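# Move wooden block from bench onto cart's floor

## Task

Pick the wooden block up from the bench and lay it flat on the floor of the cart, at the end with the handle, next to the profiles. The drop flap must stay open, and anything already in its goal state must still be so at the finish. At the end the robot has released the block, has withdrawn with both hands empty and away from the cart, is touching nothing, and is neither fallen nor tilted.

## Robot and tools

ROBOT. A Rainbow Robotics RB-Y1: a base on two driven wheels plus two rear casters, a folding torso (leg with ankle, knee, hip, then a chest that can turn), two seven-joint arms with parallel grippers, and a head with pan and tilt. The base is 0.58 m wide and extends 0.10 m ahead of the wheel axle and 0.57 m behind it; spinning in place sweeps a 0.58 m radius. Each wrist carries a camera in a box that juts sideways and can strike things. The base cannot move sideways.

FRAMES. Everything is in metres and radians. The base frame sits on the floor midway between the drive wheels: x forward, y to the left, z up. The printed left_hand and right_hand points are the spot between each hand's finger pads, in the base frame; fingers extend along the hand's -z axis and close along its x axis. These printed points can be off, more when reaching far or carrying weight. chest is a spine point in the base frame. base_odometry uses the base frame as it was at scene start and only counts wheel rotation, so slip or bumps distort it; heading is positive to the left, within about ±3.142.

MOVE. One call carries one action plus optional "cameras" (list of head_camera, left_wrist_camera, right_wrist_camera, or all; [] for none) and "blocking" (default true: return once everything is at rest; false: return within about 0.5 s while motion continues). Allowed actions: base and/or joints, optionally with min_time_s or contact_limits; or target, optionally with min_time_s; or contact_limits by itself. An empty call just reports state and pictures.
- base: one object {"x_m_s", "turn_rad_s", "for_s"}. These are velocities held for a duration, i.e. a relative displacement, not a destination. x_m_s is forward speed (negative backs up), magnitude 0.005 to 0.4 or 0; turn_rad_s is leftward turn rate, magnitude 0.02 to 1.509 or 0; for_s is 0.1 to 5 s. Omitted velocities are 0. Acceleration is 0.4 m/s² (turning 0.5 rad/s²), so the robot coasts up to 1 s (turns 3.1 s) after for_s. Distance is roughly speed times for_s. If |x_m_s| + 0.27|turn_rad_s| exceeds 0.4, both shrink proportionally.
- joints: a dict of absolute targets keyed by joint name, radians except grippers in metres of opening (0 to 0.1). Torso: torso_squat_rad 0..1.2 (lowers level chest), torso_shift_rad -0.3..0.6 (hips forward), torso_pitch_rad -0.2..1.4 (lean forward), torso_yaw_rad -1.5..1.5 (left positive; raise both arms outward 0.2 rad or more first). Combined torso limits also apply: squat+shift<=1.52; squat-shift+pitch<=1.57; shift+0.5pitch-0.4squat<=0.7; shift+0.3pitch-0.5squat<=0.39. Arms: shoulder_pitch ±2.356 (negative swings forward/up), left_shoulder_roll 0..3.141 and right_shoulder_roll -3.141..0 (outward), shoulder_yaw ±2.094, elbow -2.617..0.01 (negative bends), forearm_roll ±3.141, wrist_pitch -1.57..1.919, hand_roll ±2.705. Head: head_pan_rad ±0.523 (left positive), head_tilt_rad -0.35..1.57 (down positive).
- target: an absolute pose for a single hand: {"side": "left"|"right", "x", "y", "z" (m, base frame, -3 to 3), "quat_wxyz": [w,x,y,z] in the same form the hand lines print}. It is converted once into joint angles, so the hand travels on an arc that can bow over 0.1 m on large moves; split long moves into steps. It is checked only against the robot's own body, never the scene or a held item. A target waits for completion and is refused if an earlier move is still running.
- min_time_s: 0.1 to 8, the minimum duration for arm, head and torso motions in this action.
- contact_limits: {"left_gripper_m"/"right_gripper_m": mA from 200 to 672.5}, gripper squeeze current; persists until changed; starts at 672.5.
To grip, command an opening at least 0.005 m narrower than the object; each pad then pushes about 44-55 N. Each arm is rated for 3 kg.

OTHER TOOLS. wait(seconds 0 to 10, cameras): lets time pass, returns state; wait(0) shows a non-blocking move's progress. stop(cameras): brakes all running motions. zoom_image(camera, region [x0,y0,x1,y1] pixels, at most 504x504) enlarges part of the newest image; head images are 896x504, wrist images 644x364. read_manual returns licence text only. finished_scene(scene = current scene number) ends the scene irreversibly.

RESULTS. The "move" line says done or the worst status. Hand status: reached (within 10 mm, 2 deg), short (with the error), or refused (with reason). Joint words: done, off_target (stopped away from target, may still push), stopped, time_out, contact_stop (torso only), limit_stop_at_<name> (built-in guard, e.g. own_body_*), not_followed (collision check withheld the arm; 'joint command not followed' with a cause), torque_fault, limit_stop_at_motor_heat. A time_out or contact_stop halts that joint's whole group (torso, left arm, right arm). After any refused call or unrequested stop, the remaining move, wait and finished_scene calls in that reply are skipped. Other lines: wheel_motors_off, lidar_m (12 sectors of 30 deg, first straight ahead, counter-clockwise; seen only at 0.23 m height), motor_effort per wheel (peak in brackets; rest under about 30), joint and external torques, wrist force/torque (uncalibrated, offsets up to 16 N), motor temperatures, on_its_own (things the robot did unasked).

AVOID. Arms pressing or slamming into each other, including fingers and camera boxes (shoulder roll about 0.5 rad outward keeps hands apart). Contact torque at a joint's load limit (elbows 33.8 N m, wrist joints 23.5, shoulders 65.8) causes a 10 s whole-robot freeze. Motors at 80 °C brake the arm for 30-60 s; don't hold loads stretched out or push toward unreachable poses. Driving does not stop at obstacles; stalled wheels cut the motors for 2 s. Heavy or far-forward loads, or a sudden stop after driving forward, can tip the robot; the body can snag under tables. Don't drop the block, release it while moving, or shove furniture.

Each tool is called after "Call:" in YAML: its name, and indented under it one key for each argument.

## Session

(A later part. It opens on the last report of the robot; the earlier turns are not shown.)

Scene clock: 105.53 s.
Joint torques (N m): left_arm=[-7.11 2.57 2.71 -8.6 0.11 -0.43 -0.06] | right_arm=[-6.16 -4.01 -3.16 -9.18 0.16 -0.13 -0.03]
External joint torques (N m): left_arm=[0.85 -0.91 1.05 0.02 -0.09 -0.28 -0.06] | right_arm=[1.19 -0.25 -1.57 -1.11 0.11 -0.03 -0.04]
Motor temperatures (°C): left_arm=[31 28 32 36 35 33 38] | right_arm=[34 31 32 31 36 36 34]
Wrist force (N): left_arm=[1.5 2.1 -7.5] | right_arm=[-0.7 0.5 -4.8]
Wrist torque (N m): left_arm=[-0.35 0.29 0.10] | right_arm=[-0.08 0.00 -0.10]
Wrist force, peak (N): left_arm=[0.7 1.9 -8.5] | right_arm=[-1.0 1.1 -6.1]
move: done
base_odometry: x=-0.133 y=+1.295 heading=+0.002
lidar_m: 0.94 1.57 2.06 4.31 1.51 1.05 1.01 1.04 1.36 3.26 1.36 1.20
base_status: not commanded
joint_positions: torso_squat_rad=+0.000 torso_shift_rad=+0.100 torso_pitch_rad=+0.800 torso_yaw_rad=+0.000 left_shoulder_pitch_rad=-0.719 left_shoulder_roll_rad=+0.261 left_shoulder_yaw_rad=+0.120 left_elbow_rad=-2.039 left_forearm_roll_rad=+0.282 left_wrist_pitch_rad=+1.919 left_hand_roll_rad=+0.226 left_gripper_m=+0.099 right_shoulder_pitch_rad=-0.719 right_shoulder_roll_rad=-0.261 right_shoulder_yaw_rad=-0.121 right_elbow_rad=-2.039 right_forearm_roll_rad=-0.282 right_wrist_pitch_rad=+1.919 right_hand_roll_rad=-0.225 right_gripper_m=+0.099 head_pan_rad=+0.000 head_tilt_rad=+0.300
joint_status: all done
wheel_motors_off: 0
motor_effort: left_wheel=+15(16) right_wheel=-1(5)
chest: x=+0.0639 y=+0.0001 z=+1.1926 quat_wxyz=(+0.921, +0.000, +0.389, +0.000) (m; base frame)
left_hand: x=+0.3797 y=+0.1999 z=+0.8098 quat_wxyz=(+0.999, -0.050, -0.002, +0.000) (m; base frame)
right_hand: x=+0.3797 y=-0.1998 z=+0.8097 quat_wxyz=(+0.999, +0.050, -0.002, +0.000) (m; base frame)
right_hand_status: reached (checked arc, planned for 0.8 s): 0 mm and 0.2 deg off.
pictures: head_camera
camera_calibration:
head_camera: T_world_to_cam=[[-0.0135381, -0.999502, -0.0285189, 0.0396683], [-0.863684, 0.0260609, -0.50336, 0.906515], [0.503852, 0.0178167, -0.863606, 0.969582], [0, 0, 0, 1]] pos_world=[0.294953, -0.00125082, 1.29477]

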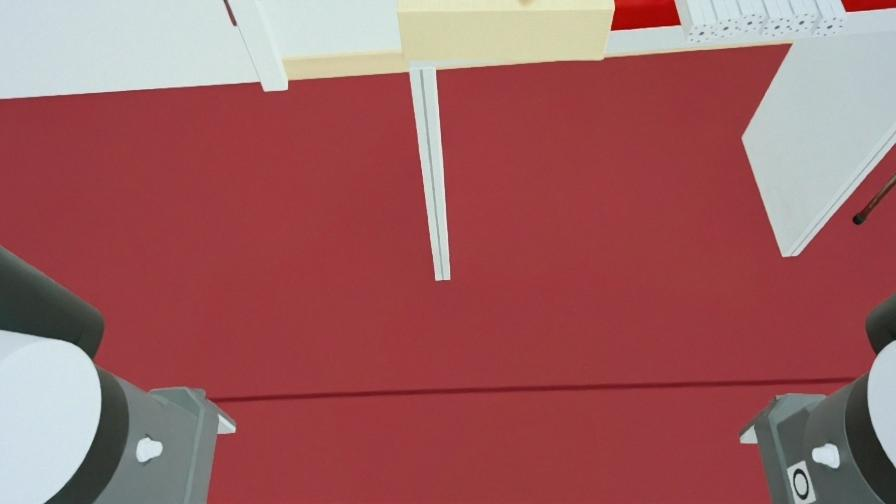

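Call:
move:
  base: {"turn_rad_s": -0.15, "for_s": 0.6}
  cameras: []

Call:
move:
  base: {"x_m_s": 0.2, "for_s": 2.2}
  cameras: []

Call:
move:
  base: {"turn_rad_s": 0.15, "for_s": 0.6}
  cameras: ["head_camera"]

Scene clock: 110.00 s.
Joint torques (N m): left_arm=[-7.21 2.44 2.83 -8.48 0.18 -0.5 0.03] | right_arm=[-6.8 -4.26 -3.39 -9.07 0.06 -0.03 0]
External joint torques (N m): left_arm=[0.75 -1.04 1.17 0.14 -0.02 -0.35 0.03] | right_arm=[0.56 -0.5 -1.8 -1 0.01 0.07 -0.01]
Motor temperatures (°C): left_arm=[31 28 32 36 35 33 38] | right_arm=[34 31 32 31 36 36 34]
Wrist force (N): left_arm=[1.2 2.1 -6.8] | right_arm=[-0.7 0.4 -5.2]
Wrist torque (N m): left_arm=[-0.37 0.23 0.06] | right_arm=[-0.08 0.03 -0.09]
Wrist force, peak (N): left_arm=[0.5 1.9 -9.0] | right_arm=[-0.7 0.7 -5.6]
move: done
base_odometry: x=-0.133 y=+1.295 heading=-0.088
lidar_m: 0.95 1.57 1.95 3.99 1.68 1.09 1.01 1.02 1.27 2.57 1.37 1.19
base_status: done (sent for 0.6 of 0.6 s)
joint_positions: torso_squat_rad=+0.000 torso_shift_rad=+0.100 torso_pitch_rad=+0.800 torso_yaw_rad=+0.000 left_shoulder_pitch_rad=-0.719 left_shoulder_roll_rad=+0.261 left_shoulder_yaw_rad=+0.120 left_elbow_rad=-2.039 left_forearm_roll_rad=+0.282 left_wrist_pitch_rad=+1.919 left_hand_roll_rad=+0.226 left_gripper_m=+0.099 right_shoulder_pitch_rad=-0.719 right_shoulder_roll_rad=-0.261 right_shoulder_yaw_rad=-0.121 right_elbow_rad=-2.039 right_forearm_roll_rad=-0.282 right_wrist_pitch_rad=+1.919 right_hand_roll_rad=-0.225 right_gripper_m=+0.099 head_pan_rad=+0.000 head_tilt_rad=+0.300
joint_status: not commanded
wheel_motors_off: 0
motor_effort: left_wheel=+18(32) right_wheel=-4(21)
chest: x=+0.0639 y=+0.0001 z=+1.1926 quat_wxyz=(+0.921, +0.000, +0.389, +0.000) (m; base frame)
left_hand: x=+0.3796 y=+0.2000 z=+0.8097 quat_wxyz=(+0.999, -0.050, -0.002, +0.000) (m; base frame)
right_hand: x=+0.3797 y=-0.1998 z=+0.8097 quat_wxyz=(+0.999, +0.050, -0.002, +0.000) (m; base frame)
pictures: none
No camera images: "cameras" was empty.

Scene clock: 113.17 s.
Joint torques (N m): left_arm=[-7.01 2.45 2.76 -8.49 0.14 -0.52 0.06] | right_arm=[-7.01 -4.08 -3.12 -8.84 0.07 0 0.08]
External joint torques (N m): left_arm=[0.96 -1.03 1.1 0.13 -0.06 -0.38 0.06] | right_arm=[0.34 -0.32 -1.52 -0.76 0.03 0.09 0.08]
Motor temperatures (°C): left_arm=[31 28 32 36 35 33 38] | right_arm=[34 31 32 31 36 36 34]
Wrist force (N): left_arm=[1.0 2.3 -7.5] | right_arm=[-0.7 0.2 -5.1]
Wrist torque (N m): left_arm=[-0.41 0.21 0.10] | right_arm=[-0.05 0.02 -0.09]
Wrist force, peak (N): left_arm=[0.6 2.4 -8.5] | right_arm=[-0.9 0.6 -5.7]
move: done
base_odometry: x=+0.306 y=+1.256 heading=-0.088
lidar_m: 0.52 0.51 1.40 2.89 2.42 1.57 1.44 1.46 1.82 3.69 1.00 0.83
base_status: done (sent for 2.2 of 2.2 s)
joint_positions: torso_squat_rad=+0.000 torso_shift_rad=+0.100 torso_pitch_rad=+0.800 torso_yaw_rad=+0.000 left_shoulder_pitch_rad=-0.719 left_shoulder_roll_rad=+0.261 left_shoulder_yaw_rad=+0.120 left_elbow_rad=-2.039 left_forearm_roll_rad=+0.282 left_wrist_pitch_rad=+1.919 left_hand_roll_rad=+0.226 left_gripper_m=+0.099 right_shoulder_pitch_rad=-0.719 right_shoulder_roll_rad=-0.261 right_shoulder_yaw_rad=-0.121 right_elbow_rad=-2.039 right_forearm_roll_rad=-0.282 right_wrist_pitch_rad=+1.919 right_hand_roll_rad=-0.225 right_gripper_m=+0.099 head_pan_rad=+0.000 head_tilt_rad=+0.300
joint_status: not commanded
wheel_motors_off: 0
motor_effort: left_wheel=-1(45) right_wheel=+1(30)
chest: x=+0.0639 y=+0.0001 z=+1.1926 quat_wxyz=(+0.921, +0.000, +0.389, +0.000) (m; base frame)
left_hand: x=+0.3797 y=+0.1999 z=+0.8097 quat_wxyz=(+0.999, -0.050, -0.002, +0.000) (m; base frame)
right_hand: x=+0.3796 y=-0.1998 z=+0.8097 quat_wxyz=(+0.999, +0.050, -0.002, +0.000) (m; base frame)
pictures: none
No camera images: "cameras" was empty.

Scene clock: 114.43 s.
Joint torques (N m): left_arm=[-7.22 2.77 2.76 -8.58 0.01 -0.51 -0.05] | right_arm=[-6.91 -3.99 -3.27 -8.94 0 0.02 0.04]
External joint torques (N m): left_arm=[0.74 -0.71 1.09 0.04 -0.19 -0.36 -0.05] | right_arm=[0.44 -0.24 -1.67 -0.87 -0.05 0.12 0.04]
Motor temperatures (°C): left_arm=[31 28 32 36 35 33 38] | right_arm=[34 31 32 31 36 36 34]
Wrist force (N): left_arm=[1.0 1.5 -7.8] | right_arm=[-0.7 0.5 -4.8]
Wrist torque (N m): left_arm=[-0.29 0.21 0.11] | right_arm=[-0.07 0.04 -0.10]
Wrist force, peak (N): left_arm=[0.1 2.3 -8.4] | right_arm=[-0.8 0.1 -5.6]
move: done
base_odometry: x=+0.306 y=+1.256 heading=+0.001
lidar_m: 0.51 1.16 1.50 3.66 2.15 1.51 1.43 1.49 1.96 1.50 0.82 0.88
base_status: done (sent for 0.6 of 0.6 s)
joint_positions: torso_squat_rad=+0.000 torso_shift_rad=+0.100 torso_pitch_rad=+0.800 torso_yaw_rad=+0.000 left_shoulder_pitch_rad=-0.719 left_shoulder_roll_rad=+0.261 left_shoulder_yaw_rad=+0.120 left_elbow_rad=-2.039 left_forearm_roll_rad=+0.282 left_wrist_pitch_rad=+1.919 left_hand_roll_rad=+0.226 left_gripper_m=+0.099 right_shoulder_pitch_rad=-0.719 right_shoulder_roll_rad=-0.261 right_shoulder_yaw_rad=-0.121 right_elbow_rad=-2.039 right_forearm_roll_rad=-0.282 right_wrist_pitch_rad=+1.919 right_hand_roll_rad=-0.225 right_gripper_m=+0.099 head_pan_rad=+0.000 head_tilt_rad=+0.300
joint_status: not commanded
wheel_motors_off: 0
motor_effort: left_wheel=-18(29) right_wheel=+6(23)
chest: x=+0.0639 y=+0.0001 z=+1.1926 quat_wxyz=(+0.921, +0.000, +0.389, +0.000) (m; base frame)
left_hand: x=+0.3797 y=+0.1999 z=+0.8097 quat_wxyz=(+0.999, -0.050, -0.002, +0.000) (m; base frame)
right_hand: x=+0.3796 y=-0.1998 z=+0.8097 quat_wxyz=(+0.999, +0.050, -0.002, +0.000) (m; base frame)
pictures: head_camera
camera_calibration:
head_camera: T_world_to_cam=[[-0.0135371, -0.999502, -0.0285177, 0.0396665], [-0.863728, 0.0260579, -0.503285, 0.906431], [0.503777, 0.0178185, -0.86365, 0.969662], [0, 0, 0, 1]] pos_world=[0.294953, -0.00125083, 1.29477]

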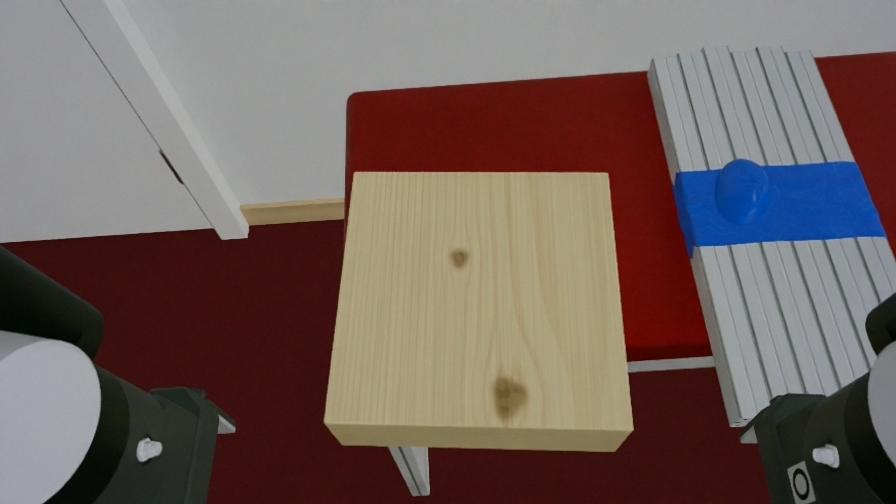

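Call:
move:
  base: {"turn_rad_s": -0.08, "for_s": 0.5}
  cameras: []

Call:
move:
  base: {"x_m_s": 0.15, "for_s": 1.2}
  cameras: ["head_camera"]

Call:
zoom_image:
  camera: "head_camera"
  region: [200, 150, 700, 504]

Scene clock: 119.30 s.
Joint torques (N m): left_arm=[-7.43 2.43 2.51 -8.63 0.1 -0.44 -0.12] | right_arm=[-6.65 -4.06 -3.24 -9.04 -0.07 -0.08 -0.07]
External joint torques (N m): left_arm=[0.53 -1.06 0.85 -0.01 -0.1 -0.29 -0.12] | right_arm=[0.7 -0.31 -1.64 -0.97 -0.11 0.01 -0.07]
Motor temperatures (°C): left_arm=[31 28 32 36 35 33 38] | right_arm=[34 31 32 31 36 36 34]
Wrist force (N): left_arm=[1.3 1.7 -7.2] | right_arm=[-0.7 0.5 -5.1]
Wrist torque (N m): left_arm=[-0.32 0.26 0.10] | right_arm=[-0.07 0.03 -0.11]
Wrist force, peak (N): left_arm=[1.3 1.8 -8.4] | right_arm=[-1.1 0.9 -5.8]
move: done
base_odometry: x=+0.306 y=+1.256 heading=-0.038
lidar_m: 0.51 0.50 1.45 3.29 2.26 1.55 1.43 1.48 1.89 1.81 0.81 0.84
base_status: done (sent for 0.5 of 0.5 s)
joint_positions: torso_squat_rad=+0.000 torso_shift_rad=+0.100 torso_pitch_rad=+0.800 torso_yaw_rad=+0.000 left_shoulder_pitch_rad=-0.719 left_shoulder_roll_rad=+0.261 left_shoulder_yaw_rad=+0.120 left_elbow_rad=-2.039 left_forearm_roll_rad=+0.282 left_wrist_pitch_rad=+1.919 left_hand_roll_rad=+0.226 left_gripper_m=+0.099 right_shoulder_pitch_rad=-0.719 right_shoulder_roll_rad=-0.261 right_shoulder_yaw_rad=-0.121 right_elbow_rad=-2.039 right_forearm_roll_rad=-0.282 right_wrist_pitch_rad=+1.919 right_hand_roll_rad=-0.225 right_gripper_m=+0.099 head_pan_rad=+0.000 head_tilt_rad=+0.300
joint_status: not commanded
wheel_motors_off: 0
motor_effort: left_wheel=+12(22) right_wheel=-2(10)
chest: x=+0.0639 y=+0.0001 z=+1.1926 quat_wxyz=(+0.921, +0.000, +0.389, +0.000) (m; base frame)
left_hand: x=+0.3797 y=+0.1999 z=+0.8097 quat_wxyz=(+0.999, -0.050, -0.002, +0.000) (m; base frame)
right_hand: x=+0.3796 y=-0.1998 z=+0.8097 quat_wxyz=(+0.999, +0.050, -0.002, +0.000) (m; base frame)
pictures: none
No camera images: "cameras" was empty.

Scene clock: 121.20 s.
Joint torques (N m): left_arm=[-6.82 2.61 2.37 -8.49 0.17 -0.45 0.05] | right_arm=[-6.96 -4.08 -3.23 -8.89 0.05 -0.05 0.05]
External joint torques (N m): left_arm=[1.14 -0.87 0.7 0.13 -0.03 -0.3 0.05] | right_arm=[0.39 -0.33 -1.64 -0.82 0 0.05 0.05]
Motor temperatures (°C): left_arm=[31 28 32 36 35 33 38] | right_arm=[34 31 32 31 36 36 34]
Wrist force (N): left_arm=[0.6 2.3 -7.4] | right_arm=[-0.9 0.3 -5.2]
Wrist torque (N m): left_arm=[-0.39 0.15 0.08] | right_arm=[-0.05 -0.01 -0.06]
Wrist force, peak (N): left_arm=[1.1 2.9 -8.5] | right_arm=[-0.6 0.3 -6.0]
move: done
base_odometry: x=+0.486 y=+1.249 heading=-0.037
lidar_m: 0.48 0.33 1.22 2.76 2.57 1.74 1.61 1.65 2.13 1.08 0.71 0.82
base_status: done (sent for 1.2 of 1.2 s)
joint_positions: torso_squat_rad=+0.000 torso_shift_rad=+0.100 torso_pitch_rad=+0.800 torso_yaw_rad=+0.000 left_shoulder_pitch_rad=-0.719 left_shoulder_roll_rad=+0.261 left_shoulder_yaw_rad=+0.120 left_elbow_rad=-2.039 left_forearm_roll_rad=+0.282 left_wrist_pitch_rad=+1.919 left_hand_roll_rad=+0.226 left_gripper_m=+0.099 right_shoulder_pitch_rad=-0.719 right_shoulder_roll_rad=-0.261 right_shoulder_yaw_rad=-0.121 right_elbow_rad=-2.039 right_forearm_roll_rad=-0.282 right_wrist_pitch_rad=+1.919 right_hand_roll_rad=-0.225 right_gripper_m=+0.099 head_pan_rad=+0.000 head_tilt_rad=+0.300
joint_status: not commanded
wheel_motors_off: 0
motor_effort: left_wheel=+12(47) right_wheel=-11(28)
chest: x=+0.0639 y=+0.0001 z=+1.1926 quat_wxyz=(+0.921, +0.000, +0.389, +0.000) (m; base frame)
left_hand: x=+0.3797 y=+0.1999 z=+0.8097 quat_wxyz=(+0.999, -0.050, -0.002, +0.000) (m; base frame)
right_hand: x=+0.3796 y=-0.1998 z=+0.8097 quat_wxyz=(+0.999, +0.050, -0.002, +0.000) (m; base frame)
pictures: head_camera
camera_calibration:
head_camera: T_world_to_cam=[[-0.0135407, -0.999502, -0.0285197, 0.0396702], [-0.863728, 0.026062, -0.503285, 0.906431], [0.503777, 0.0178184, -0.86365, 0.969662], [0, 0, 0, 1]] pos_world=[0.294953, -0.00125082, 1.29477]

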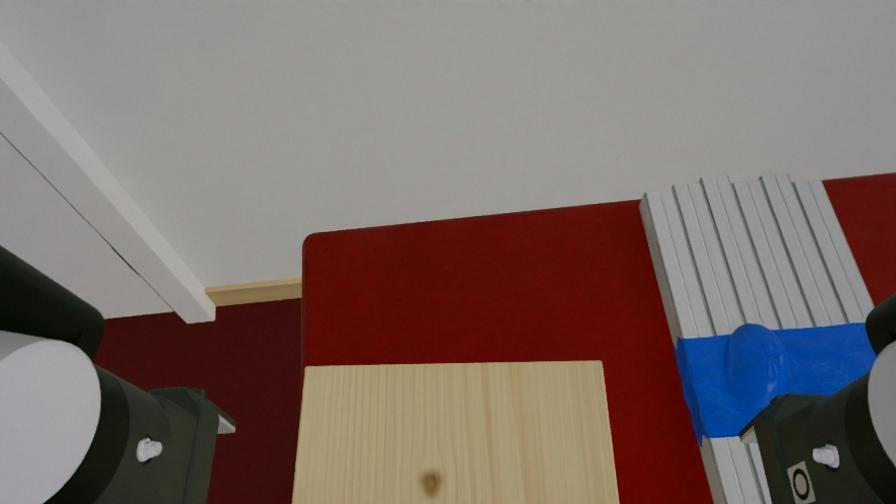

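Scaled by 1.008 from the camera's 896x504 image, which has a finer 1280x720 frame.

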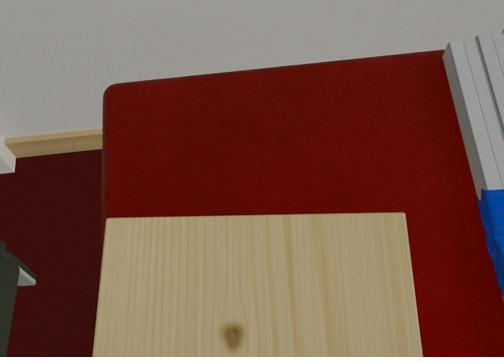

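Call:
move:
  target: {"side": "left", "x": 0.37, "y": 0.172, "z": 0.747, "quat_wxyz": [0.99875, -0.05, 0, 0]}
  cameras: []

Call:
move:
  target: {"side": "right", "x": 0.37, "y": -0.162, "z": 0.747, "quat_wxyz": [0.99875, 0.05, 0, 0]}
  cameras: ["all"]

Scene clock: 124.63 s.
Joint torques (N m): left_arm=[-6.77 1.22 1.82 -8.94 0.08 -0.17 0.16] | right_arm=[-7.08 -4.05 -3.21 -8.78 -0.01 -0.08 -0.08]
External joint torques (N m): left_arm=[0.77 -0.56 0.83 0.01 -0.13 -0.03 0.17] | right_arm=[0.28 -0.29 -1.61 -0.71 -0.06 0.02 -0.08]
Motor temperatures (°C): left_arm=[31 28 32 36 35 33 38] | right_arm=[34 31 32 31 36 36 34]
Wrist force (N): left_arm=[1.2 2.0 -7.5] | right_arm=[-0.3 0.6 -4.9]
Wrist torque (N m): left_arm=[-0.33 0.22 0.10] | right_arm=[-0.08 0.08 -0.10]
Wrist force, peak (N): left_arm=[1.2 2.3 -8.4] | right_arm=[-0.7 0.6 -5.8]
move: done
base_odometry: x=+0.486 y=+1.249 heading=-0.037
lidar_m: 0.47 0.33 1.23 2.76 2.53 1.72 1.62 1.67 2.12 1.09 0.71 0.82
base_status: not commanded
joint_positions: torso_squat_rad=+0.000 torso_shift_rad=+0.100 torso_pitch_rad=+0.800 torso_yaw_rad=+0.000 left_shoulder_pitch_rad=-0.679 left_shoulder_roll_rad=+0.198 left_shoulder_yaw_rad=+0.028 left_elbow_rad=-1.854 left_forearm_roll_rad=+0.194 left_wrist_pitch_rad=+1.686 left_hand_roll_rad=+0.230 left_gripper_m=+0.099 right_shoulder_pitch_rad=-0.719 right_shoulder_roll_rad=-0.261 right_shoulder_yaw_rad=-0.121 right_elbow_rad=-2.039 right_forearm_roll_rad=-0.282 right_wrist_pitch_rad=+1.919 right_hand_roll_rad=-0.225 right_gripper_m=+0.099 head_pan_rad=+0.000 head_tilt_rad=+0.300
joint_status: all done
wheel_motors_off: 0
motor_effort: left_wheel=+12(12) right_wheel=-11(12)
chest: x=+0.0639 y=+0.0001 z=+1.1926 quat_wxyz=(+0.921, +0.000, +0.389, +0.000) (m; base frame)
left_hand: x=+0.3700 y=+0.1720 z=+0.7471 quat_wxyz=(+0.999, -0.050, +0.000, +0.000) (m; base frame)
left_hand_status: reached (checked arc, planned for 0.5 s): 0 mm and 0.0 deg off.
right_hand: x=+0.3796 y=-0.1999 z=+0.8097 quat_wxyz=(+0.999, +0.050, -0.002, +0.000) (m; base frame)
pictures: none
No camera images: "cameras" was empty.

Scene clock: 134.97 s.
Joint torques (N m): left_arm=[-7.02 1.01 1.75 -8.94 0 -0.37 0.03] | right_arm=[6.34 2.6 1.86 14.46 -1.14 -0.7 0.23]
External joint torques (N m): left_arm=[0.61 -0.77 0.76 0.02 -0.21 -0.22 0.03] | right_arm=[13.78 5.31 3.08 22.77 -1.19 -0.59 0.23]
External joint torques when the fault began: right_arm=[25.09 12.57 9.39 37.64 -2.74 -3.15 0.53]
Motor temperatures (°C): left_arm=[31 28 32 36 35 33 38] | right_arm=[34 31 32 31 36 36 34]
Wrist force (N): left_arm=[0.8 2.4 -7.1] | right_arm=[-20.6 -1.4 81.4]
Wrist torque (N m): left_arm=[-0.42 0.17 0.08] | right_arm=[-0.88 -4.25 -0.39]
Wrist force, peak (N): left_arm=[0.5 2.9 -9.1] | right_arm=[-36.7 -6.8 135.3]
move: torque_fault
TORQUE FAULT: right_elbow_rad reached its load limit. The robot stopped for 10 seconds, dropped its targets and accepts commands again. The stop added 9.4 s to the call.
base_odometry: x=+0.486 y=+1.249 heading=-0.037
lidar_m: 0.47 0.32 1.22 2.77 2.55 1.72 1.61 1.65 2.12 1.08 0.70 0.83
base_status: not commanded
joint_positions: torso_squat_rad=+0.000 torso_shift_rad=+0.098 torso_pitch_rad=+0.796 torso_yaw_rad=-0.001 left_shoulder_pitch_rad=-0.679 left_shoulder_roll_rad=+0.198 left_shoulder_yaw_rad=+0.028 left_elbow_rad=-1.854 left_forearm_roll_rad=+0.194 left_wrist_pitch_rad=+1.686 left_hand_roll_rad=+0.230 left_gripper_m=+0.099 right_shoulder_pitch_rad=-0.708 right_shoulder_roll_rad=-0.221 right_shoulder_yaw_rad=-0.058 right_elbow_rad=-1.934 right_forearm_roll_rad=-0.223 right_wrist_pitch_rad=+1.785 right_hand_roll_rad=-0.238 right_gripper_m=+0.099 head_pan_rad=+0.000 head_tilt_rad=+0.300
joint_status: right_shoulder_pitch_rad torque_fault (moved +0.011 of +0.032); right_shoulder_roll_rad torque_fault (moved +0.040 of +0.076); right_shoulder_yaw_rad torque_fault (moved +0.063 of +0.114); right_elbow_rad torque_fault (moved +0.105 of +0.189); right_forearm_roll_rad torque_fault (moved +0.059 of +0.105); right_wrist_pitch_rad torque_fault (moved -0.134 of -0.233); right_hand_roll_rad torque_fault (moved -0.013 of -0.023)
wheel_motors_off: 0
on_its_own: right_shoulder_pitch_rad is held at -0.704, not at your -0.687, since a torque_fault; right_shoulder_roll_rad is held at -0.220, not at your -0.185, since a torque_fault; right_shoulder_yaw_rad is held at -0.057, not at your -0.007, since a torque_fault; right_elbow_rad is held at -1.928, not at your -1.850, since a torque_fault; right_forearm_roll_rad is held at -0.224, not at your -0.178, since a torque_fault; right_wrist_pitch_rad is held at +1.785, not at your +1.686, since a torque_fault; right_hand_roll_rad is held at -0.238, not at your -0.249, since a torque_fault
motor_effort: left_wheel=+11(49) right_wheel=-2(26)
chest: x=+0.0620 y=+0.0003 z=+1.1935 quat_wxyz=(+0.922, +0.000, +0.388, +0.000) (m; base frame)
left_hand: x=+0.3698 y=+0.1718 z=+0.7490 quat_wxyz=(+0.999, -0.050, -0.002, +0.000) (m; base frame)
right_hand: x=+0.3796 y=-0.1795 z=+0.7782 quat_wxyz=(+0.999, +0.050, -0.007, -0.002) (m; base frame)
right_hand_status: short (checked arc, planned for 0.5 s): torque_fault, 37 mm and 0.8 deg off.
pictures: head_camera, left_wrist_camera, right_wrist_camera
camera_calibration:
head_camera: T_world_to_cam=[[-0.0136533, -0.999521, -0.0277736, 0.0390567], [-0.861864, 0.0258465, -0.506481, 0.908932], [0.506956, 0.0170219, -0.861804, 0.969035], [0, 0, 0, 1]] pos_world=[0.29265, -0.000949456, 1.29656]
left_wrist_camera: T_world_to_cam=[[0.999644, 0.0255641, -0.00770165, -0.368803], [0.025618, -0.837146, 0.54638, -0.245894], [0.00752029, -0.546382, -0.837502, 0.790876], [0, 0, 0, 1]] pos_world=[0.369023, 0.235699, 0.793872]
right_wrist_camera: T_world_to_cam=[[-0.998835, -0.0222488, -0.0428309, 0.407285], [-0.043265, 0.806065, 0.590244, -0.271207], [0.0213923, 0.591409, -0.806088, 0.797527], [0, 0, 0, 1]] pos_world=[0.378016, -0.243992, 0.820399]

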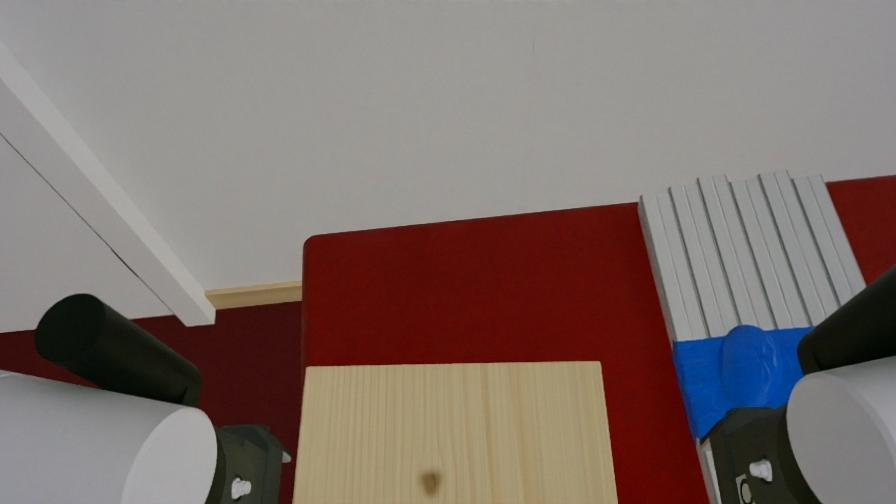

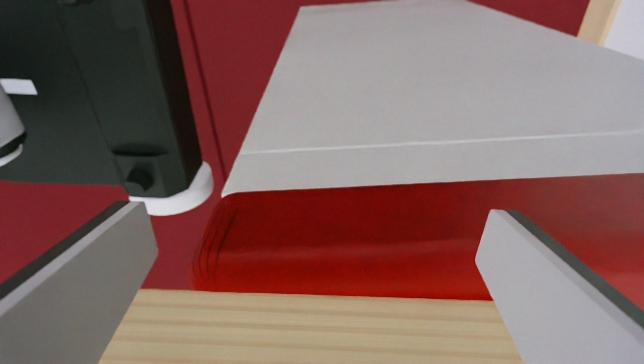

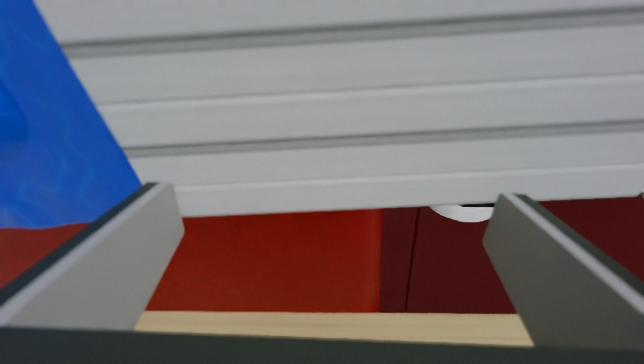

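Call:
move:
  target: {"side": "right", "x": 0.37, "y": -0.18, "z": 0.82, "quat_wxyz": [0.99875, 0.05, 0, 0]}
  cameras: []

Call:
move:
  target: {"side": "right", "x": 0.37, "y": -0.14, "z": 0.82, "quat_wxyz": [0.99875, 0.05, 0, 0]}
  cameras: ["head_camera", "right_wrist_camera"]

Scene clock: 138.57 s.
Joint torques (N m): left_arm=[-6.9 0.77 1.94 -8.73 0.09 -0.25 0.04] | right_arm=[-5.71 -3.28 -1.13 -8.28 0.03 -0.16 0.2]
External joint torques (N m): left_arm=[0.65 -1.01 0.96 0.22 -0.13 -0.11 0.04] | right_arm=[1.53 0.49 1.14 -0.35 -0.02 -0.05 0.2]
Motor temperatures (°C): left_arm=[31 28 32 36 35 33 38] | right_arm=[34 31 32 31 36 36 34]
Wrist force (N): left_arm=[0.9 2.1 -7.4] | right_arm=[-0.4 1.5 -4.8]
Wrist torque (N m): left_arm=[-0.33 0.15 0.09] | right_arm=[-0.18 0.07 -0.09]
Wrist force, peak (N): left_arm=[0.9 2.1 -8.5] | right_arm=[-20.8 -1.7 82.3]
move: done
base_odometry: x=+0.486 y=+1.249 heading=-0.037
lidar_m: 0.48 0.34 1.22 2.77 2.56 1.73 1.61 1.65 2.10 1.08 0.71 0.82
base_status: not commanded
joint_positions: torso_squat_rad=+0.000 torso_shift_rad=+0.100 torso_pitch_rad=+0.800 torso_yaw_rad=+0.000 left_shoulder_pitch_rad=-0.679 left_shoulder_roll_rad=+0.198 left_shoulder_yaw_rad=+0.028 left_elbow_rad=-1.854 left_forearm_roll_rad=+0.194 left_wrist_pitch_rad=+1.686 left_hand_roll_rad=+0.230 left_gripper_m=+0.099 right_shoulder_pitch_rad=-0.710 right_shoulder_roll_rad=-0.349 right_shoulder_yaw_rad=+0.008 right_elbow_rad=-2.092 right_forearm_roll_rad=-0.360 right_wrist_pitch_rad=+1.919 right_hand_roll_rad=-0.400 right_gripper_m=+0.099 head_pan_rad=+0.000 head_tilt_rad=+0.300
joint_status: all done
wheel_motors_off: 0
motor_effort: left_wheel=+10(12) right_wheel=-11(13)
chest: x=+0.0637 y=+0.0001 z=+1.1926 quat_wxyz=(+0.921, +0.000, +0.389, +0.000) (m; base frame)
left_hand: x=+0.3700 y=+0.1720 z=+0.7472 quat_wxyz=(+0.999, -0.050, +0.000, +0.000) (m; base frame)
right_hand: x=+0.3704 y=-0.1802 z=+0.8179 quat_wxyz=(+0.999, +0.051, +0.000, +0.000) (m; base frame)
right_hand_status: reached (checked arc, planned for 0.5 s): 2 mm and 0.1 deg off.
pictures: none
No camera images: "cameras" was empty.

Scene clock: 139.30 s.
Joint torques (N m): left_arm=[-7.01 1.16 1.7 -8.72 0.07 -0.37 0.02] | right_arm=[-9 -1.93 -2.47 -8.46 0.2 -0.08 0.08]
External joint torques (N m): left_arm=[0.54 -0.62 0.71 0.23 -0.14 -0.23 0.02] | right_arm=[-0.95 0.52 -0.38 -0.5 0.14 0.05 0.08]
Motor temperatures (°C): left_arm=[31 28 32 36 35 33 38] | right_arm=[34 31 32 31 36 36 34]
Wrist force (N): left_arm=[0.7 2.2 -7.1] | right_arm=[0.0 1.2 -4.8]
Wrist torque (N m): left_arm=[-0.38 0.13 0.07] | right_arm=[-0.16 0.12 -0.10]
Wrist force, peak (N): left_arm=[1.3 1.8 -8.4] | right_arm=[-0.4 1.6 -5.7]
move: done
base_odometry: x=+0.486 y=+1.249 heading=-0.037
lidar_m: 0.47 0.33 1.23 2.77 2.55 1.72 1.61 1.66 2.12 1.07 0.71 0.82
base_status: not commanded
joint_positions: torso_squat_rad=+0.000 torso_shift_rad=+0.100 torso_pitch_rad=+0.800 torso_yaw_rad=+0.000 left_shoulder_pitch_rad=-0.679 left_shoulder_roll_rad=+0.198 left_shoulder_yaw_rad=+0.028 left_elbow_rad=-1.854 left_forearm_roll_rad=+0.194 left_wrist_pitch_rad=+1.686 left_hand_roll_rad=+0.230 left_gripper_m=+0.099 right_shoulder_pitch_rad=-0.763 right_shoulder_roll_rad=-0.340 right_shoulder_yaw_rad=+0.141 right_elbow_rad=-2.080 right_forearm_roll_rad=-0.332 right_wrist_pitch_rad=+1.919 right_hand_roll_rad=-0.528 right_gripper_m=+0.099 head_pan_rad=+0.000 head_tilt_rad=+0.300
joint_status: all done
wheel_motors_off: 0
motor_effort: left_wheel=+10(11) right_wheel=-12(14)
chest: x=+0.0638 y=+0.0001 z=+1.1926 quat_wxyz=(+0.921, +0.000, +0.389, +0.000) (m; base frame)
left_hand: x=+0.3700 y=+0.1720 z=+0.7472 quat_wxyz=(+0.999, -0.050, +0.000, +0.000) (m; base frame)
right_hand: x=+0.3699 y=-0.1403 z=+0.8198 quat_wxyz=(+0.999, +0.050, -0.001, +0.000) (m; base frame)
right_hand_status: reached (checked arc, planned for 0.4 s): 0 mm and 0.1 deg off.
pictures: head_camera, right_wrist_camera
camera_calibration:
head_camera: T_world_to_cam=[[-0.0134472, -0.999504, -0.0284733, 0.0395838], [-0.863616, 0.0259619, -0.503482, 0.906616], [0.503971, 0.0178196, -0.863537, 0.969593], [0, 0, 0, 1]] pos_world=[0.294853, -0.00125112, 1.29487]
right_wrist_camera: T_world_to_cam=[[-0.999179, -0.0257287, -0.0312987, 0.390373], [-0.0392563, 0.805925, 0.590715, -0.329597], [0.0100261, 0.591459, -0.806273, 0.812529], [0, 0, 0, 1]] pos_world=[0.368967, -0.204904, 0.862036]

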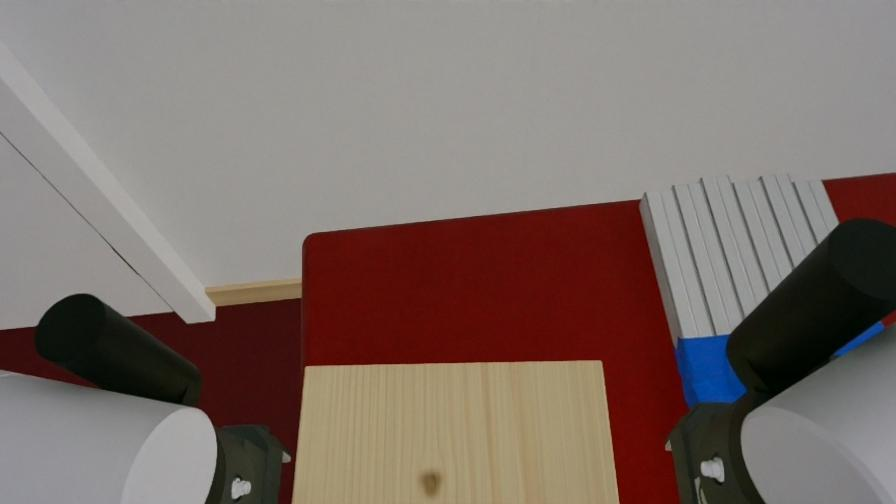

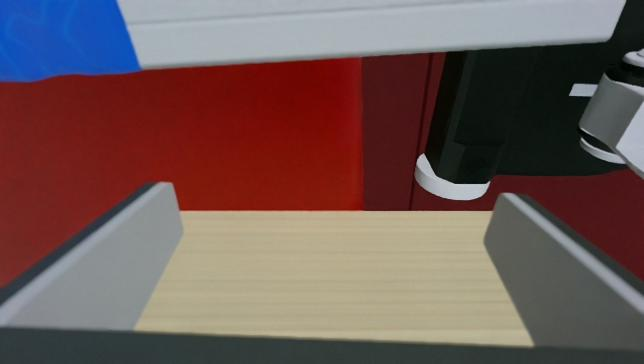

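Call:
zoom_image:
  camera: "right_wrist_camera"
  region: [100, 0, 600, 364]

Call:
zoom_image:
  camera: "head_camera"
  region: [560, 340, 800, 504]

Scaled by 1.008 from the camera's 644x364 image, which has a finer 1265x715 frame.

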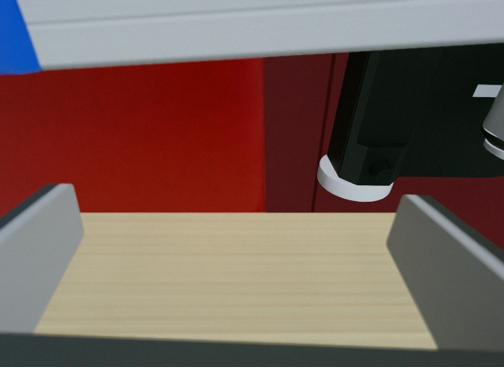

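Scaled by 2.100 from the camera's 896x504 image, which has a finer 1280x720 frame.

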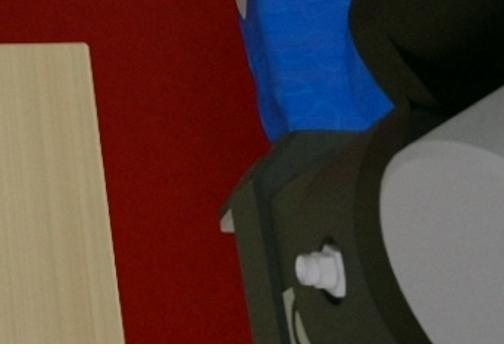

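Call:
move:
  target: {"side": "right", "x": 0.37, "y": -0.115, "z": 0.815, "quat_wxyz": [0.99875, 0.05, 0, 0]}
  cameras: ["right_wrist_camera"]

Call:
move:
  target: {"side": "left", "x": 0.37, "y": 0.165, "z": 0.762, "quat_wxyz": [0.99875, -0.05, 0, 0]}
  cameras: ["left_wrist_camera"]

Scene clock: 156.10 s.
Joint torques (N m): left_arm=[-7.05 1.02 1.75 -8.85 0.13 -0.36 0.03] | right_arm=[-10.05 -0.7 -1.91 -8.52 0.06 -0.09 -0.02]
External joint torques (N m): left_arm=[0.5 -0.76 0.76 0.1 -0.08 -0.21 0.03] | right_arm=[-1.48 0.59 -0.18 -0.47 0 0.03 -0.02]
Motor temperatures (°C): left_arm=[31 28 32 37 35 33 38] | right_arm=[34 30 32 31 36 36 34]
Wrist force (N): left_arm=[1.0 2.1 -8.1] | right_arm=[-0.5 1.0 -5.0]
Wrist torque (N m): left_arm=[-0.35 0.16 0.05] | right_arm=[-0.12 0.06 -0.06]
Wrist force, peak (N): left_arm=[0.4 1.9 -8.5] | right_arm=[-0.8 1.5 -5.5]
move: done
base_odometry: x=+0.486 y=+1.249 heading=-0.037
lidar_m: 0.48 0.33 1.22 2.77 2.54 1.72 1.61 1.66 2.14 1.09 0.71 0.83
base_status: not commanded
joint_positions: torso_squat_rad=+0.000 torso_shift_rad=+0.100 torso_pitch_rad=+0.800 torso_yaw_rad=+0.000 left_shoulder_pitch_rad=-0.679 left_shoulder_roll_rad=+0.198 left_shoulder_yaw_rad=+0.028 left_elbow_rad=-1.854 left_forearm_roll_rad=+0.194 left_wrist_pitch_rad=+1.686 left_hand_roll_rad=+0.230 left_gripper_m=+0.099 right_shoulder_pitch_rad=-0.796 right_shoulder_roll_rad=-0.298 right_shoulder_yaw_rad=+0.202 right_elbow_rad=-2.039 right_forearm_roll_rad=-0.285 right_wrist_pitch_rad=+1.908 right_hand_roll_rad=-0.566 right_gripper_m=+0.099 head_pan_rad=+0.000 head_tilt_rad=+0.300
joint_status: all done
wheel_motors_off: 0
motor_effort: left_wheel=+10(11) right_wheel=-10(12)
chest: x=+0.0638 y=+0.0001 z=+1.1926 quat_wxyz=(+0.921, +0.000, +0.389, +0.000) (m; base frame)
left_hand: x=+0.3700 y=+0.1720 z=+0.7472 quat_wxyz=(+0.999, -0.050, +0.000, +0.000) (m; base frame)
right_hand: x=+0.3699 y=-0.1151 z=+0.8149 quat_wxyz=(+0.999, +0.050, +0.000, +0.000) (m; base frame)
right_hand_status: reached (checked arc, planned for 0.3 s): 0 mm and 0.0 deg off.
pictures: right_wrist_camera
camera_calibration:
right_wrist_camera: T_world_to_cam=[[-0.999246, -0.0261225, -0.0287118, 0.388797], [-0.0380379, 0.806407, 0.590136, -0.346953], [0.00773756, 0.590783, -0.806793, 0.794792], [0, 0, 0, 1]] pos_world=[0.369157, -0.179608, 0.857145]

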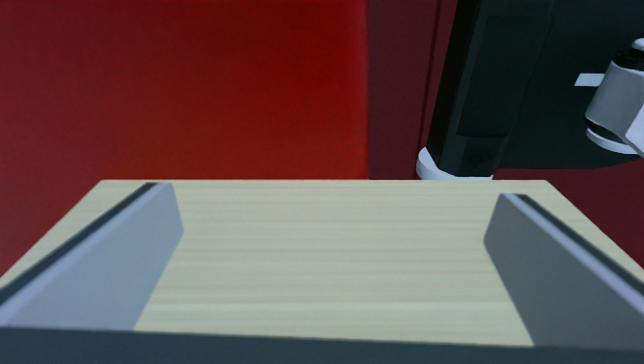

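Scene clock: 156.70 s.
Joint torques (N m): left_arm=[-6.78 0.3 0.8 -8.96 0.05 -0.33 0.15] | right_arm=[-9.77 -0.62 -1.75 -8.96 0.01 -0.06 -0.13]
External joint torques (N m): left_arm=[0.92 -1.19 -0.08 -0.01 -0.16 -0.18 0.15] | right_arm=[-1.2 0.67 -0.02 -0.91 -0.05 0.07 -0.13]
Motor temperatures (°C): left_arm=[31 28 32 37 35 33 38] | right_arm=[34 30 32 31 36 36 34]
Wrist force (N): left_arm=[1.1 1.9 -7.1] | right_arm=[-0.3 1.0 -5.2]
Wrist torque (N m): left_arm=[-0.32 0.22 0.07] | right_arm=[-0.12 0.08 -0.10]
Wrist force, peak (N): left_arm=[1.3 2.3 -8.2] | right_arm=[-0.3 1.4 -5.4]
move: done
base_odometry: x=+0.486 y=+1.249 heading=-0.037
lidar_m: 0.46 0.34 1.23 2.77 2.56 1.72 1.61 1.66 2.13 1.07 0.71 0.81
base_status: not commanded
joint_positions: torso_squat_rad=+0.000 torso_shift_rad=+0.100 torso_pitch_rad=+0.800 torso_yaw_rad=+0.000 left_shoulder_pitch_rad=-0.688 left_shoulder_roll_rad=+0.190 left_shoulder_yaw_rad=+0.017 left_elbow_rad=-1.906 left_forearm_roll_rad=+0.186 left_wrist_pitch_rad=+1.743 left_hand_roll_rad=+0.251 left_gripper_m=+0.099 right_shoulder_pitch_rad=-0.796 right_shoulder_roll_rad=-0.298 right_shoulder_yaw_rad=+0.202 right_elbow_rad=-2.039 right_forearm_roll_rad=-0.285 right_wrist_pitch_rad=+1.908 right_hand_roll_rad=-0.566 right_gripper_m=+0.099 head_pan_rad=+0.000 head_tilt_rad=+0.300
joint_status: all done
wheel_motors_off: 0
motor_effort: left_wheel=+10(12) right_wheel=-12(12)
chest: x=+0.0638 y=+0.0001 z=+1.1926 quat_wxyz=(+0.921, +0.000, +0.389, +0.000) (m; base frame)
left_hand: x=+0.3701 y=+0.1651 z=+0.7620 quat_wxyz=(+0.999, -0.050, +0.000, +0.000) (m; base frame)
left_hand_status: reached (checked arc, planned for 0.3 s): 0 mm and 0.0 deg off.
right_hand: x=+0.3699 y=-0.1151 z=+0.8149 quat_wxyz=(+0.999, +0.050, +0.000, +0.000) (m; base frame)
pictures: left_wrist_camera
camera_calibration:
left_wrist_camera: T_world_to_cam=[[0.9996, 0.0259317, -0.0112842, -0.366207], [0.0278878, -0.837596, 0.545578, -0.258709], [0.00469619, -0.545675, -0.837984, 0.799371], [0, 0, 0, 1]] pos_world=[0.369522, 0.228999, 0.806874]

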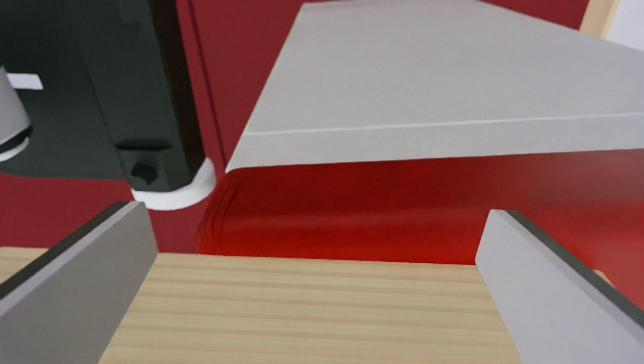

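Call:
move:
  target: {"side": "right", "x": 0.37, "y": -0.115, "z": 0.762, "quat_wxyz": [0.99875, 0.05, 0, 0]}
  cameras: ["right_wrist_camera", "head_camera"]

Scene clock: 161.20 s.
Joint torques (N m): left_arm=[-6.78 0.42 1.05 -8.82 0.07 -0.34 0.11] | right_arm=[-7.12 0.02 -0.9 -9.34 0.21 0.05 0.14]
External joint torques (N m): left_arm=[0.92 -1.07 0.17 0.13 -0.14 -0.2 0.11] | right_arm=[1.09 1.16 0.71 -1.03 0.14 0.18 0.13]
Motor temperatures (°C): left_arm=[31 28 32 37 35 33 38] | right_arm=[34 30 32 31 36 36 34]
Wrist force (N): left_arm=[0.9 1.7 -7.7] | right_arm=[-0.1 1.4 -5.5]
Wrist torque (N m): left_arm=[-0.31 0.16 0.06] | right_arm=[-0.22 0.09 -0.11]
Wrist force, peak (N): left_arm=[0.9 2.5 -8.4] | right_arm=[-1.1 1.7 -6.1]
move: done
base_odometry: x=+0.486 y=+1.249 heading=-0.037
lidar_m: 0.48 0.34 1.20 2.75 2.57 1.73 1.60 1.66 2.12 1.07 0.70 0.82
base_status: not commanded
joint_positions: torso_squat_rad=+0.000 torso_shift_rad=+0.100 torso_pitch_rad=+0.800 torso_yaw_rad=+0.000 left_shoulder_pitch_rad=-0.688 left_shoulder_roll_rad=+0.190 left_shoulder_yaw_rad=+0.017 left_elbow_rad=-1.906 left_forearm_roll_rad=+0.186 left_wrist_pitch_rad=+1.743 left_hand_roll_rad=+0.251 left_gripper_m=+0.099 right_shoulder_pitch_rad=-0.762 right_shoulder_roll_rad=-0.289 right_shoulder_yaw_rad=+0.224 right_elbow_rad=-1.866 right_forearm_roll_rad=-0.252 right_wrist_pitch_rad=+1.707 right_hand_roll_rad=-0.522 right_gripper_m=+0.099 head_pan_rad=+0.000 head_tilt_rad=+0.300
joint_status: all done
wheel_motors_off: 0
motor_effort: left_wheel=+11(11) right_wheel=-11(12)
chest: x=+0.0638 y=+0.0001 z=+1.1926 quat_wxyz=(+0.921, +0.000, +0.389, +0.000) (m; base frame)
left_hand: x=+0.3701 y=+0.1650 z=+0.7620 quat_wxyz=(+0.999, -0.050, +0.000, +0.000) (m; base frame)
right_hand: x=+0.3701 y=-0.1151 z=+0.7620 quat_wxyz=(+0.999, +0.050, +0.000, +0.000) (m; base frame)
right_hand_status: reached (checked arc, planned for 0.5 s): 0 mm and 0.0 deg off.
pictures: head_camera, right_wrist_camera
camera_calibration:
head_camera: T_world_to_cam=[[-0.0135369, -0.999501, -0.0285231, 0.0396721], [-0.863659, 0.0260628, -0.503402, 0.906476], [0.503895, 0.0178197, -0.863581, 0.969588], [0, 0, 0, 1]] pos_world=[0.294853, -0.00125082, 1.29477]
right_wrist_camera: T_world_to_cam=[[-0.999235, -0.0259984, -0.0292306, 0.387915], [-0.038243, 0.806496, 0.590001, -0.315525], [0.00823529, 0.590667, -0.806873, 0.75197], [0, 0, 0, 1]] pos_world=[0.369359, -0.179609, 0.804244]

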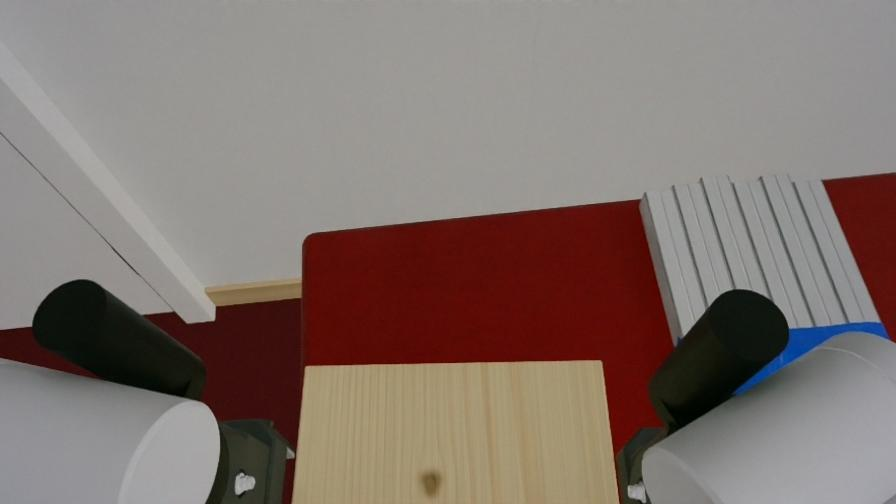

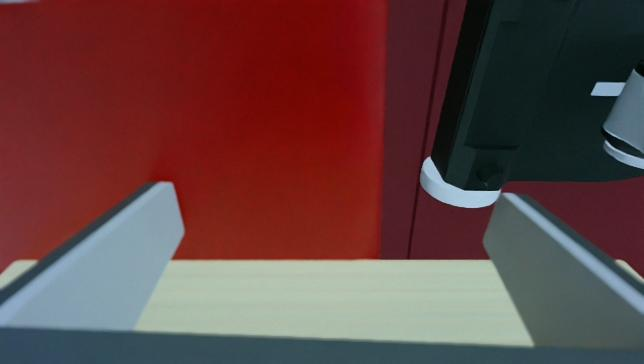

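Call:
move:
  target: {"side": "left", "x": 0.37, "y": 0.157, "z": 0.762, "quat_wxyz": [0.99875, -0.05, 0, 0]}
  cameras: []

Call:
move:
  target: {"side": "right", "x": 0.37, "y": -0.107, "z": 0.762, "quat_wxyz": [0.99875, 0.05, 0, 0]}
  cameras: ["right_wrist_camera", "left_wrist_camera"]

Scene clock: 165.07 s.
Joint torques (N m): left_arm=[-7.03 0.2 1.09 -8.48 -0.04 -0.28 0.16] | right_arm=[-7.59 -0.09 -1.4 -9.42 0.02 0.14 0.14]
External joint torques (N m): left_arm=[0.79 -0.92 0.36 0.48 -0.25 -0.13 0.16] | right_arm=[0.61 1.05 0.22 -1.11 -0.05 0.27 0.14]
Motor temperatures (°C): left_arm=[31 28 32 37 35 33 38] | right_arm=[34 30 32 31 36 36 34]
Wrist force (N): left_arm=[0.3 1.3 -7.0] | right_arm=[-0.2 1.4 -4.9]
Wrist torque (N m): left_arm=[-0.26 0.08 0.10] | right_arm=[-0.16 0.13 -0.06]
Wrist force, peak (N): left_arm=[0.6 2.1 -8.7] | right_arm=[-0.5 1.2 -5.7]
move: done
base_odometry: x=+0.486 y=+1.249 heading=-0.037
lidar_m: 0.46 0.33 1.21 2.78 2.55 1.73 1.61 1.67 2.12 1.08 0.71 0.81
base_status: not commanded
joint_positions: torso_squat_rad=+0.000 torso_shift_rad=+0.100 torso_pitch_rad=+0.800 torso_yaw_rad=+0.000 left_shoulder_pitch_rad=-0.694 left_shoulder_roll_rad=+0.177 left_shoulder_yaw_rad=+0.001 left_elbow_rad=-1.903 left_forearm_roll_rad=+0.171 left_wrist_pitch_rad=+1.744 left_hand_roll_rad=+0.264 left_gripper_m=+0.099 right_shoulder_pitch_rad=-0.762 right_shoulder_roll_rad=-0.289 right_shoulder_yaw_rad=+0.224 right_elbow_rad=-1.866 right_forearm_roll_rad=-0.252 right_wrist_pitch_rad=+1.707 right_hand_roll_rad=-0.522 right_gripper_m=+0.099 head_pan_rad=+0.000 head_tilt_rad=+0.300
joint_status: all done
wheel_motors_off: 0
motor_effort: left_wheel=+10(11) right_wheel=-12(13)
chest: x=+0.0638 y=+0.0001 z=+1.1926 quat_wxyz=(+0.921, +0.000, +0.389, +0.000) (m; base frame)
left_hand: x=+0.3700 y=+0.1570 z=+0.7622 quat_wxyz=(+0.999, -0.050, +0.000, +0.000) (m; base frame)
left_hand_status: reached (checked arc, planned for 0.1 s): 0 mm and 0.0 deg off.
right_hand: x=+0.3701 y=-0.1151 z=+0.7620 quat_wxyz=(+0.999, +0.050, +0.000, +0.000) (m; base frame)
pictures: none
No camera images: "cameras" was empty.

Scene clock: 165.80 s.
Joint torques (N m): left_arm=[-7.04 0.32 1.04 -8.53 -0.03 -0.19 0.2] | right_arm=[-9.6 1.1 -0.73 -8.98 -0.31 -0.22 -0.06]
External joint torques (N m): left_arm=[0.79 -0.79 0.31 0.42 -0.24 -0.04 0.2] | right_arm=[-1.25 1.87 0.77 -0.65 -0.38 -0.09 -0.06]
Motor temperatures (°C): left_arm=[31 28 32 37 35 33 38] | right_arm=[34 30 32 31 36 36 34]
Wrist force (N): left_arm=[0.2 1.8 -7.4] | right_arm=[-0.4 1.2 -5.1]
Wrist torque (N m): left_arm=[-0.33 0.11 0.08] | right_arm=[-0.20 0.04 -0.09]
Wrist force, peak (N): left_arm=[1.7 2.6 -8.2] | right_arm=[-1.7 -6.6 -2.9]
move: done
base_odometry: x=+0.486 y=+1.249 heading=-0.037
lidar_m: 0.48 0.34 1.22 2.77 2.53 1.72 1.62 1.66 2.13 1.08 0.71 0.82
base_status: not commanded
joint_positions: torso_squat_rad=+0.000 torso_shift_rad=+0.100 torso_pitch_rad=+0.800 torso_yaw_rad=+0.000 left_shoulder_pitch_rad=-0.694 left_shoulder_roll_rad=+0.177 left_shoulder_yaw_rad=+0.001 left_elbow_rad=-1.903 left_forearm_roll_rad=+0.171 left_wrist_pitch_rad=+1.744 left_hand_roll_rad=+0.264 left_gripper_m=+0.099 right_shoulder_pitch_rad=-0.771 right_shoulder_roll_rad=-0.275 right_shoulder_yaw_rad=+0.238 right_elbow_rad=-1.858 right_forearm_roll_rad=-0.238 right_wrist_pitch_rad=+1.709 right_hand_roll_rad=-0.534 right_gripper_m=+0.099 head_pan_rad=+0.000 head_tilt_rad=+0.300
joint_status: all done
wheel_motors_off: 0
motor_effort: left_wheel=+11(11) right_wheel=-11(13)
chest: x=+0.0638 y=+0.0001 z=+1.1926 quat_wxyz=(+0.921, +0.000, +0.389, +0.000) (m; base frame)
left_hand: x=+0.3701 y=+0.1570 z=+0.7622 quat_wxyz=(+0.999, -0.050, +0.000, +0.000) (m; base frame)
right_hand: x=+0.3699 y=-0.1074 z=+0.7621 quat_wxyz=(+0.999, +0.050, +0.000, +0.000) (m; base frame)
right_hand_status: reached (checked arc, planned for 0.1 s): 0 mm and 0.0 deg off.
pictures: left_wrist_camera, right_wrist_camera
camera_calibration:
left_wrist_camera: T_world_to_cam=[[0.999608, 0.025735, -0.0110449, -0.366148], [0.0275907, -0.837405, 0.545886, -0.265783], [0.00479932, -0.545976, -0.837787, 0.794989], [0, 0, 0, 1]] pos_world=[0.369522, 0.220899, 0.807074]
right_wrist_camera: T_world_to_cam=[[-0.999239, -0.0259775, -0.0290899, 0.38781], [-0.0381424, 0.806544, 0.589942, -0.321784], [0.00813709, 0.590603, -0.806921, 0.747569], [0, 0, 0, 1]] pos_world=[0.369158, -0.171909, 0.804344]

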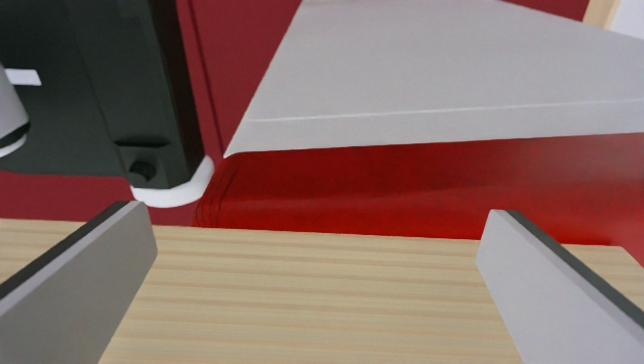

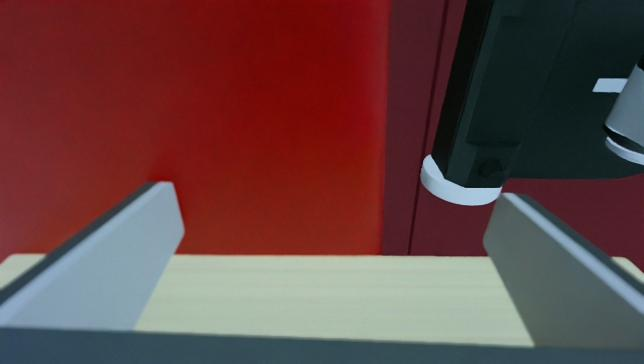

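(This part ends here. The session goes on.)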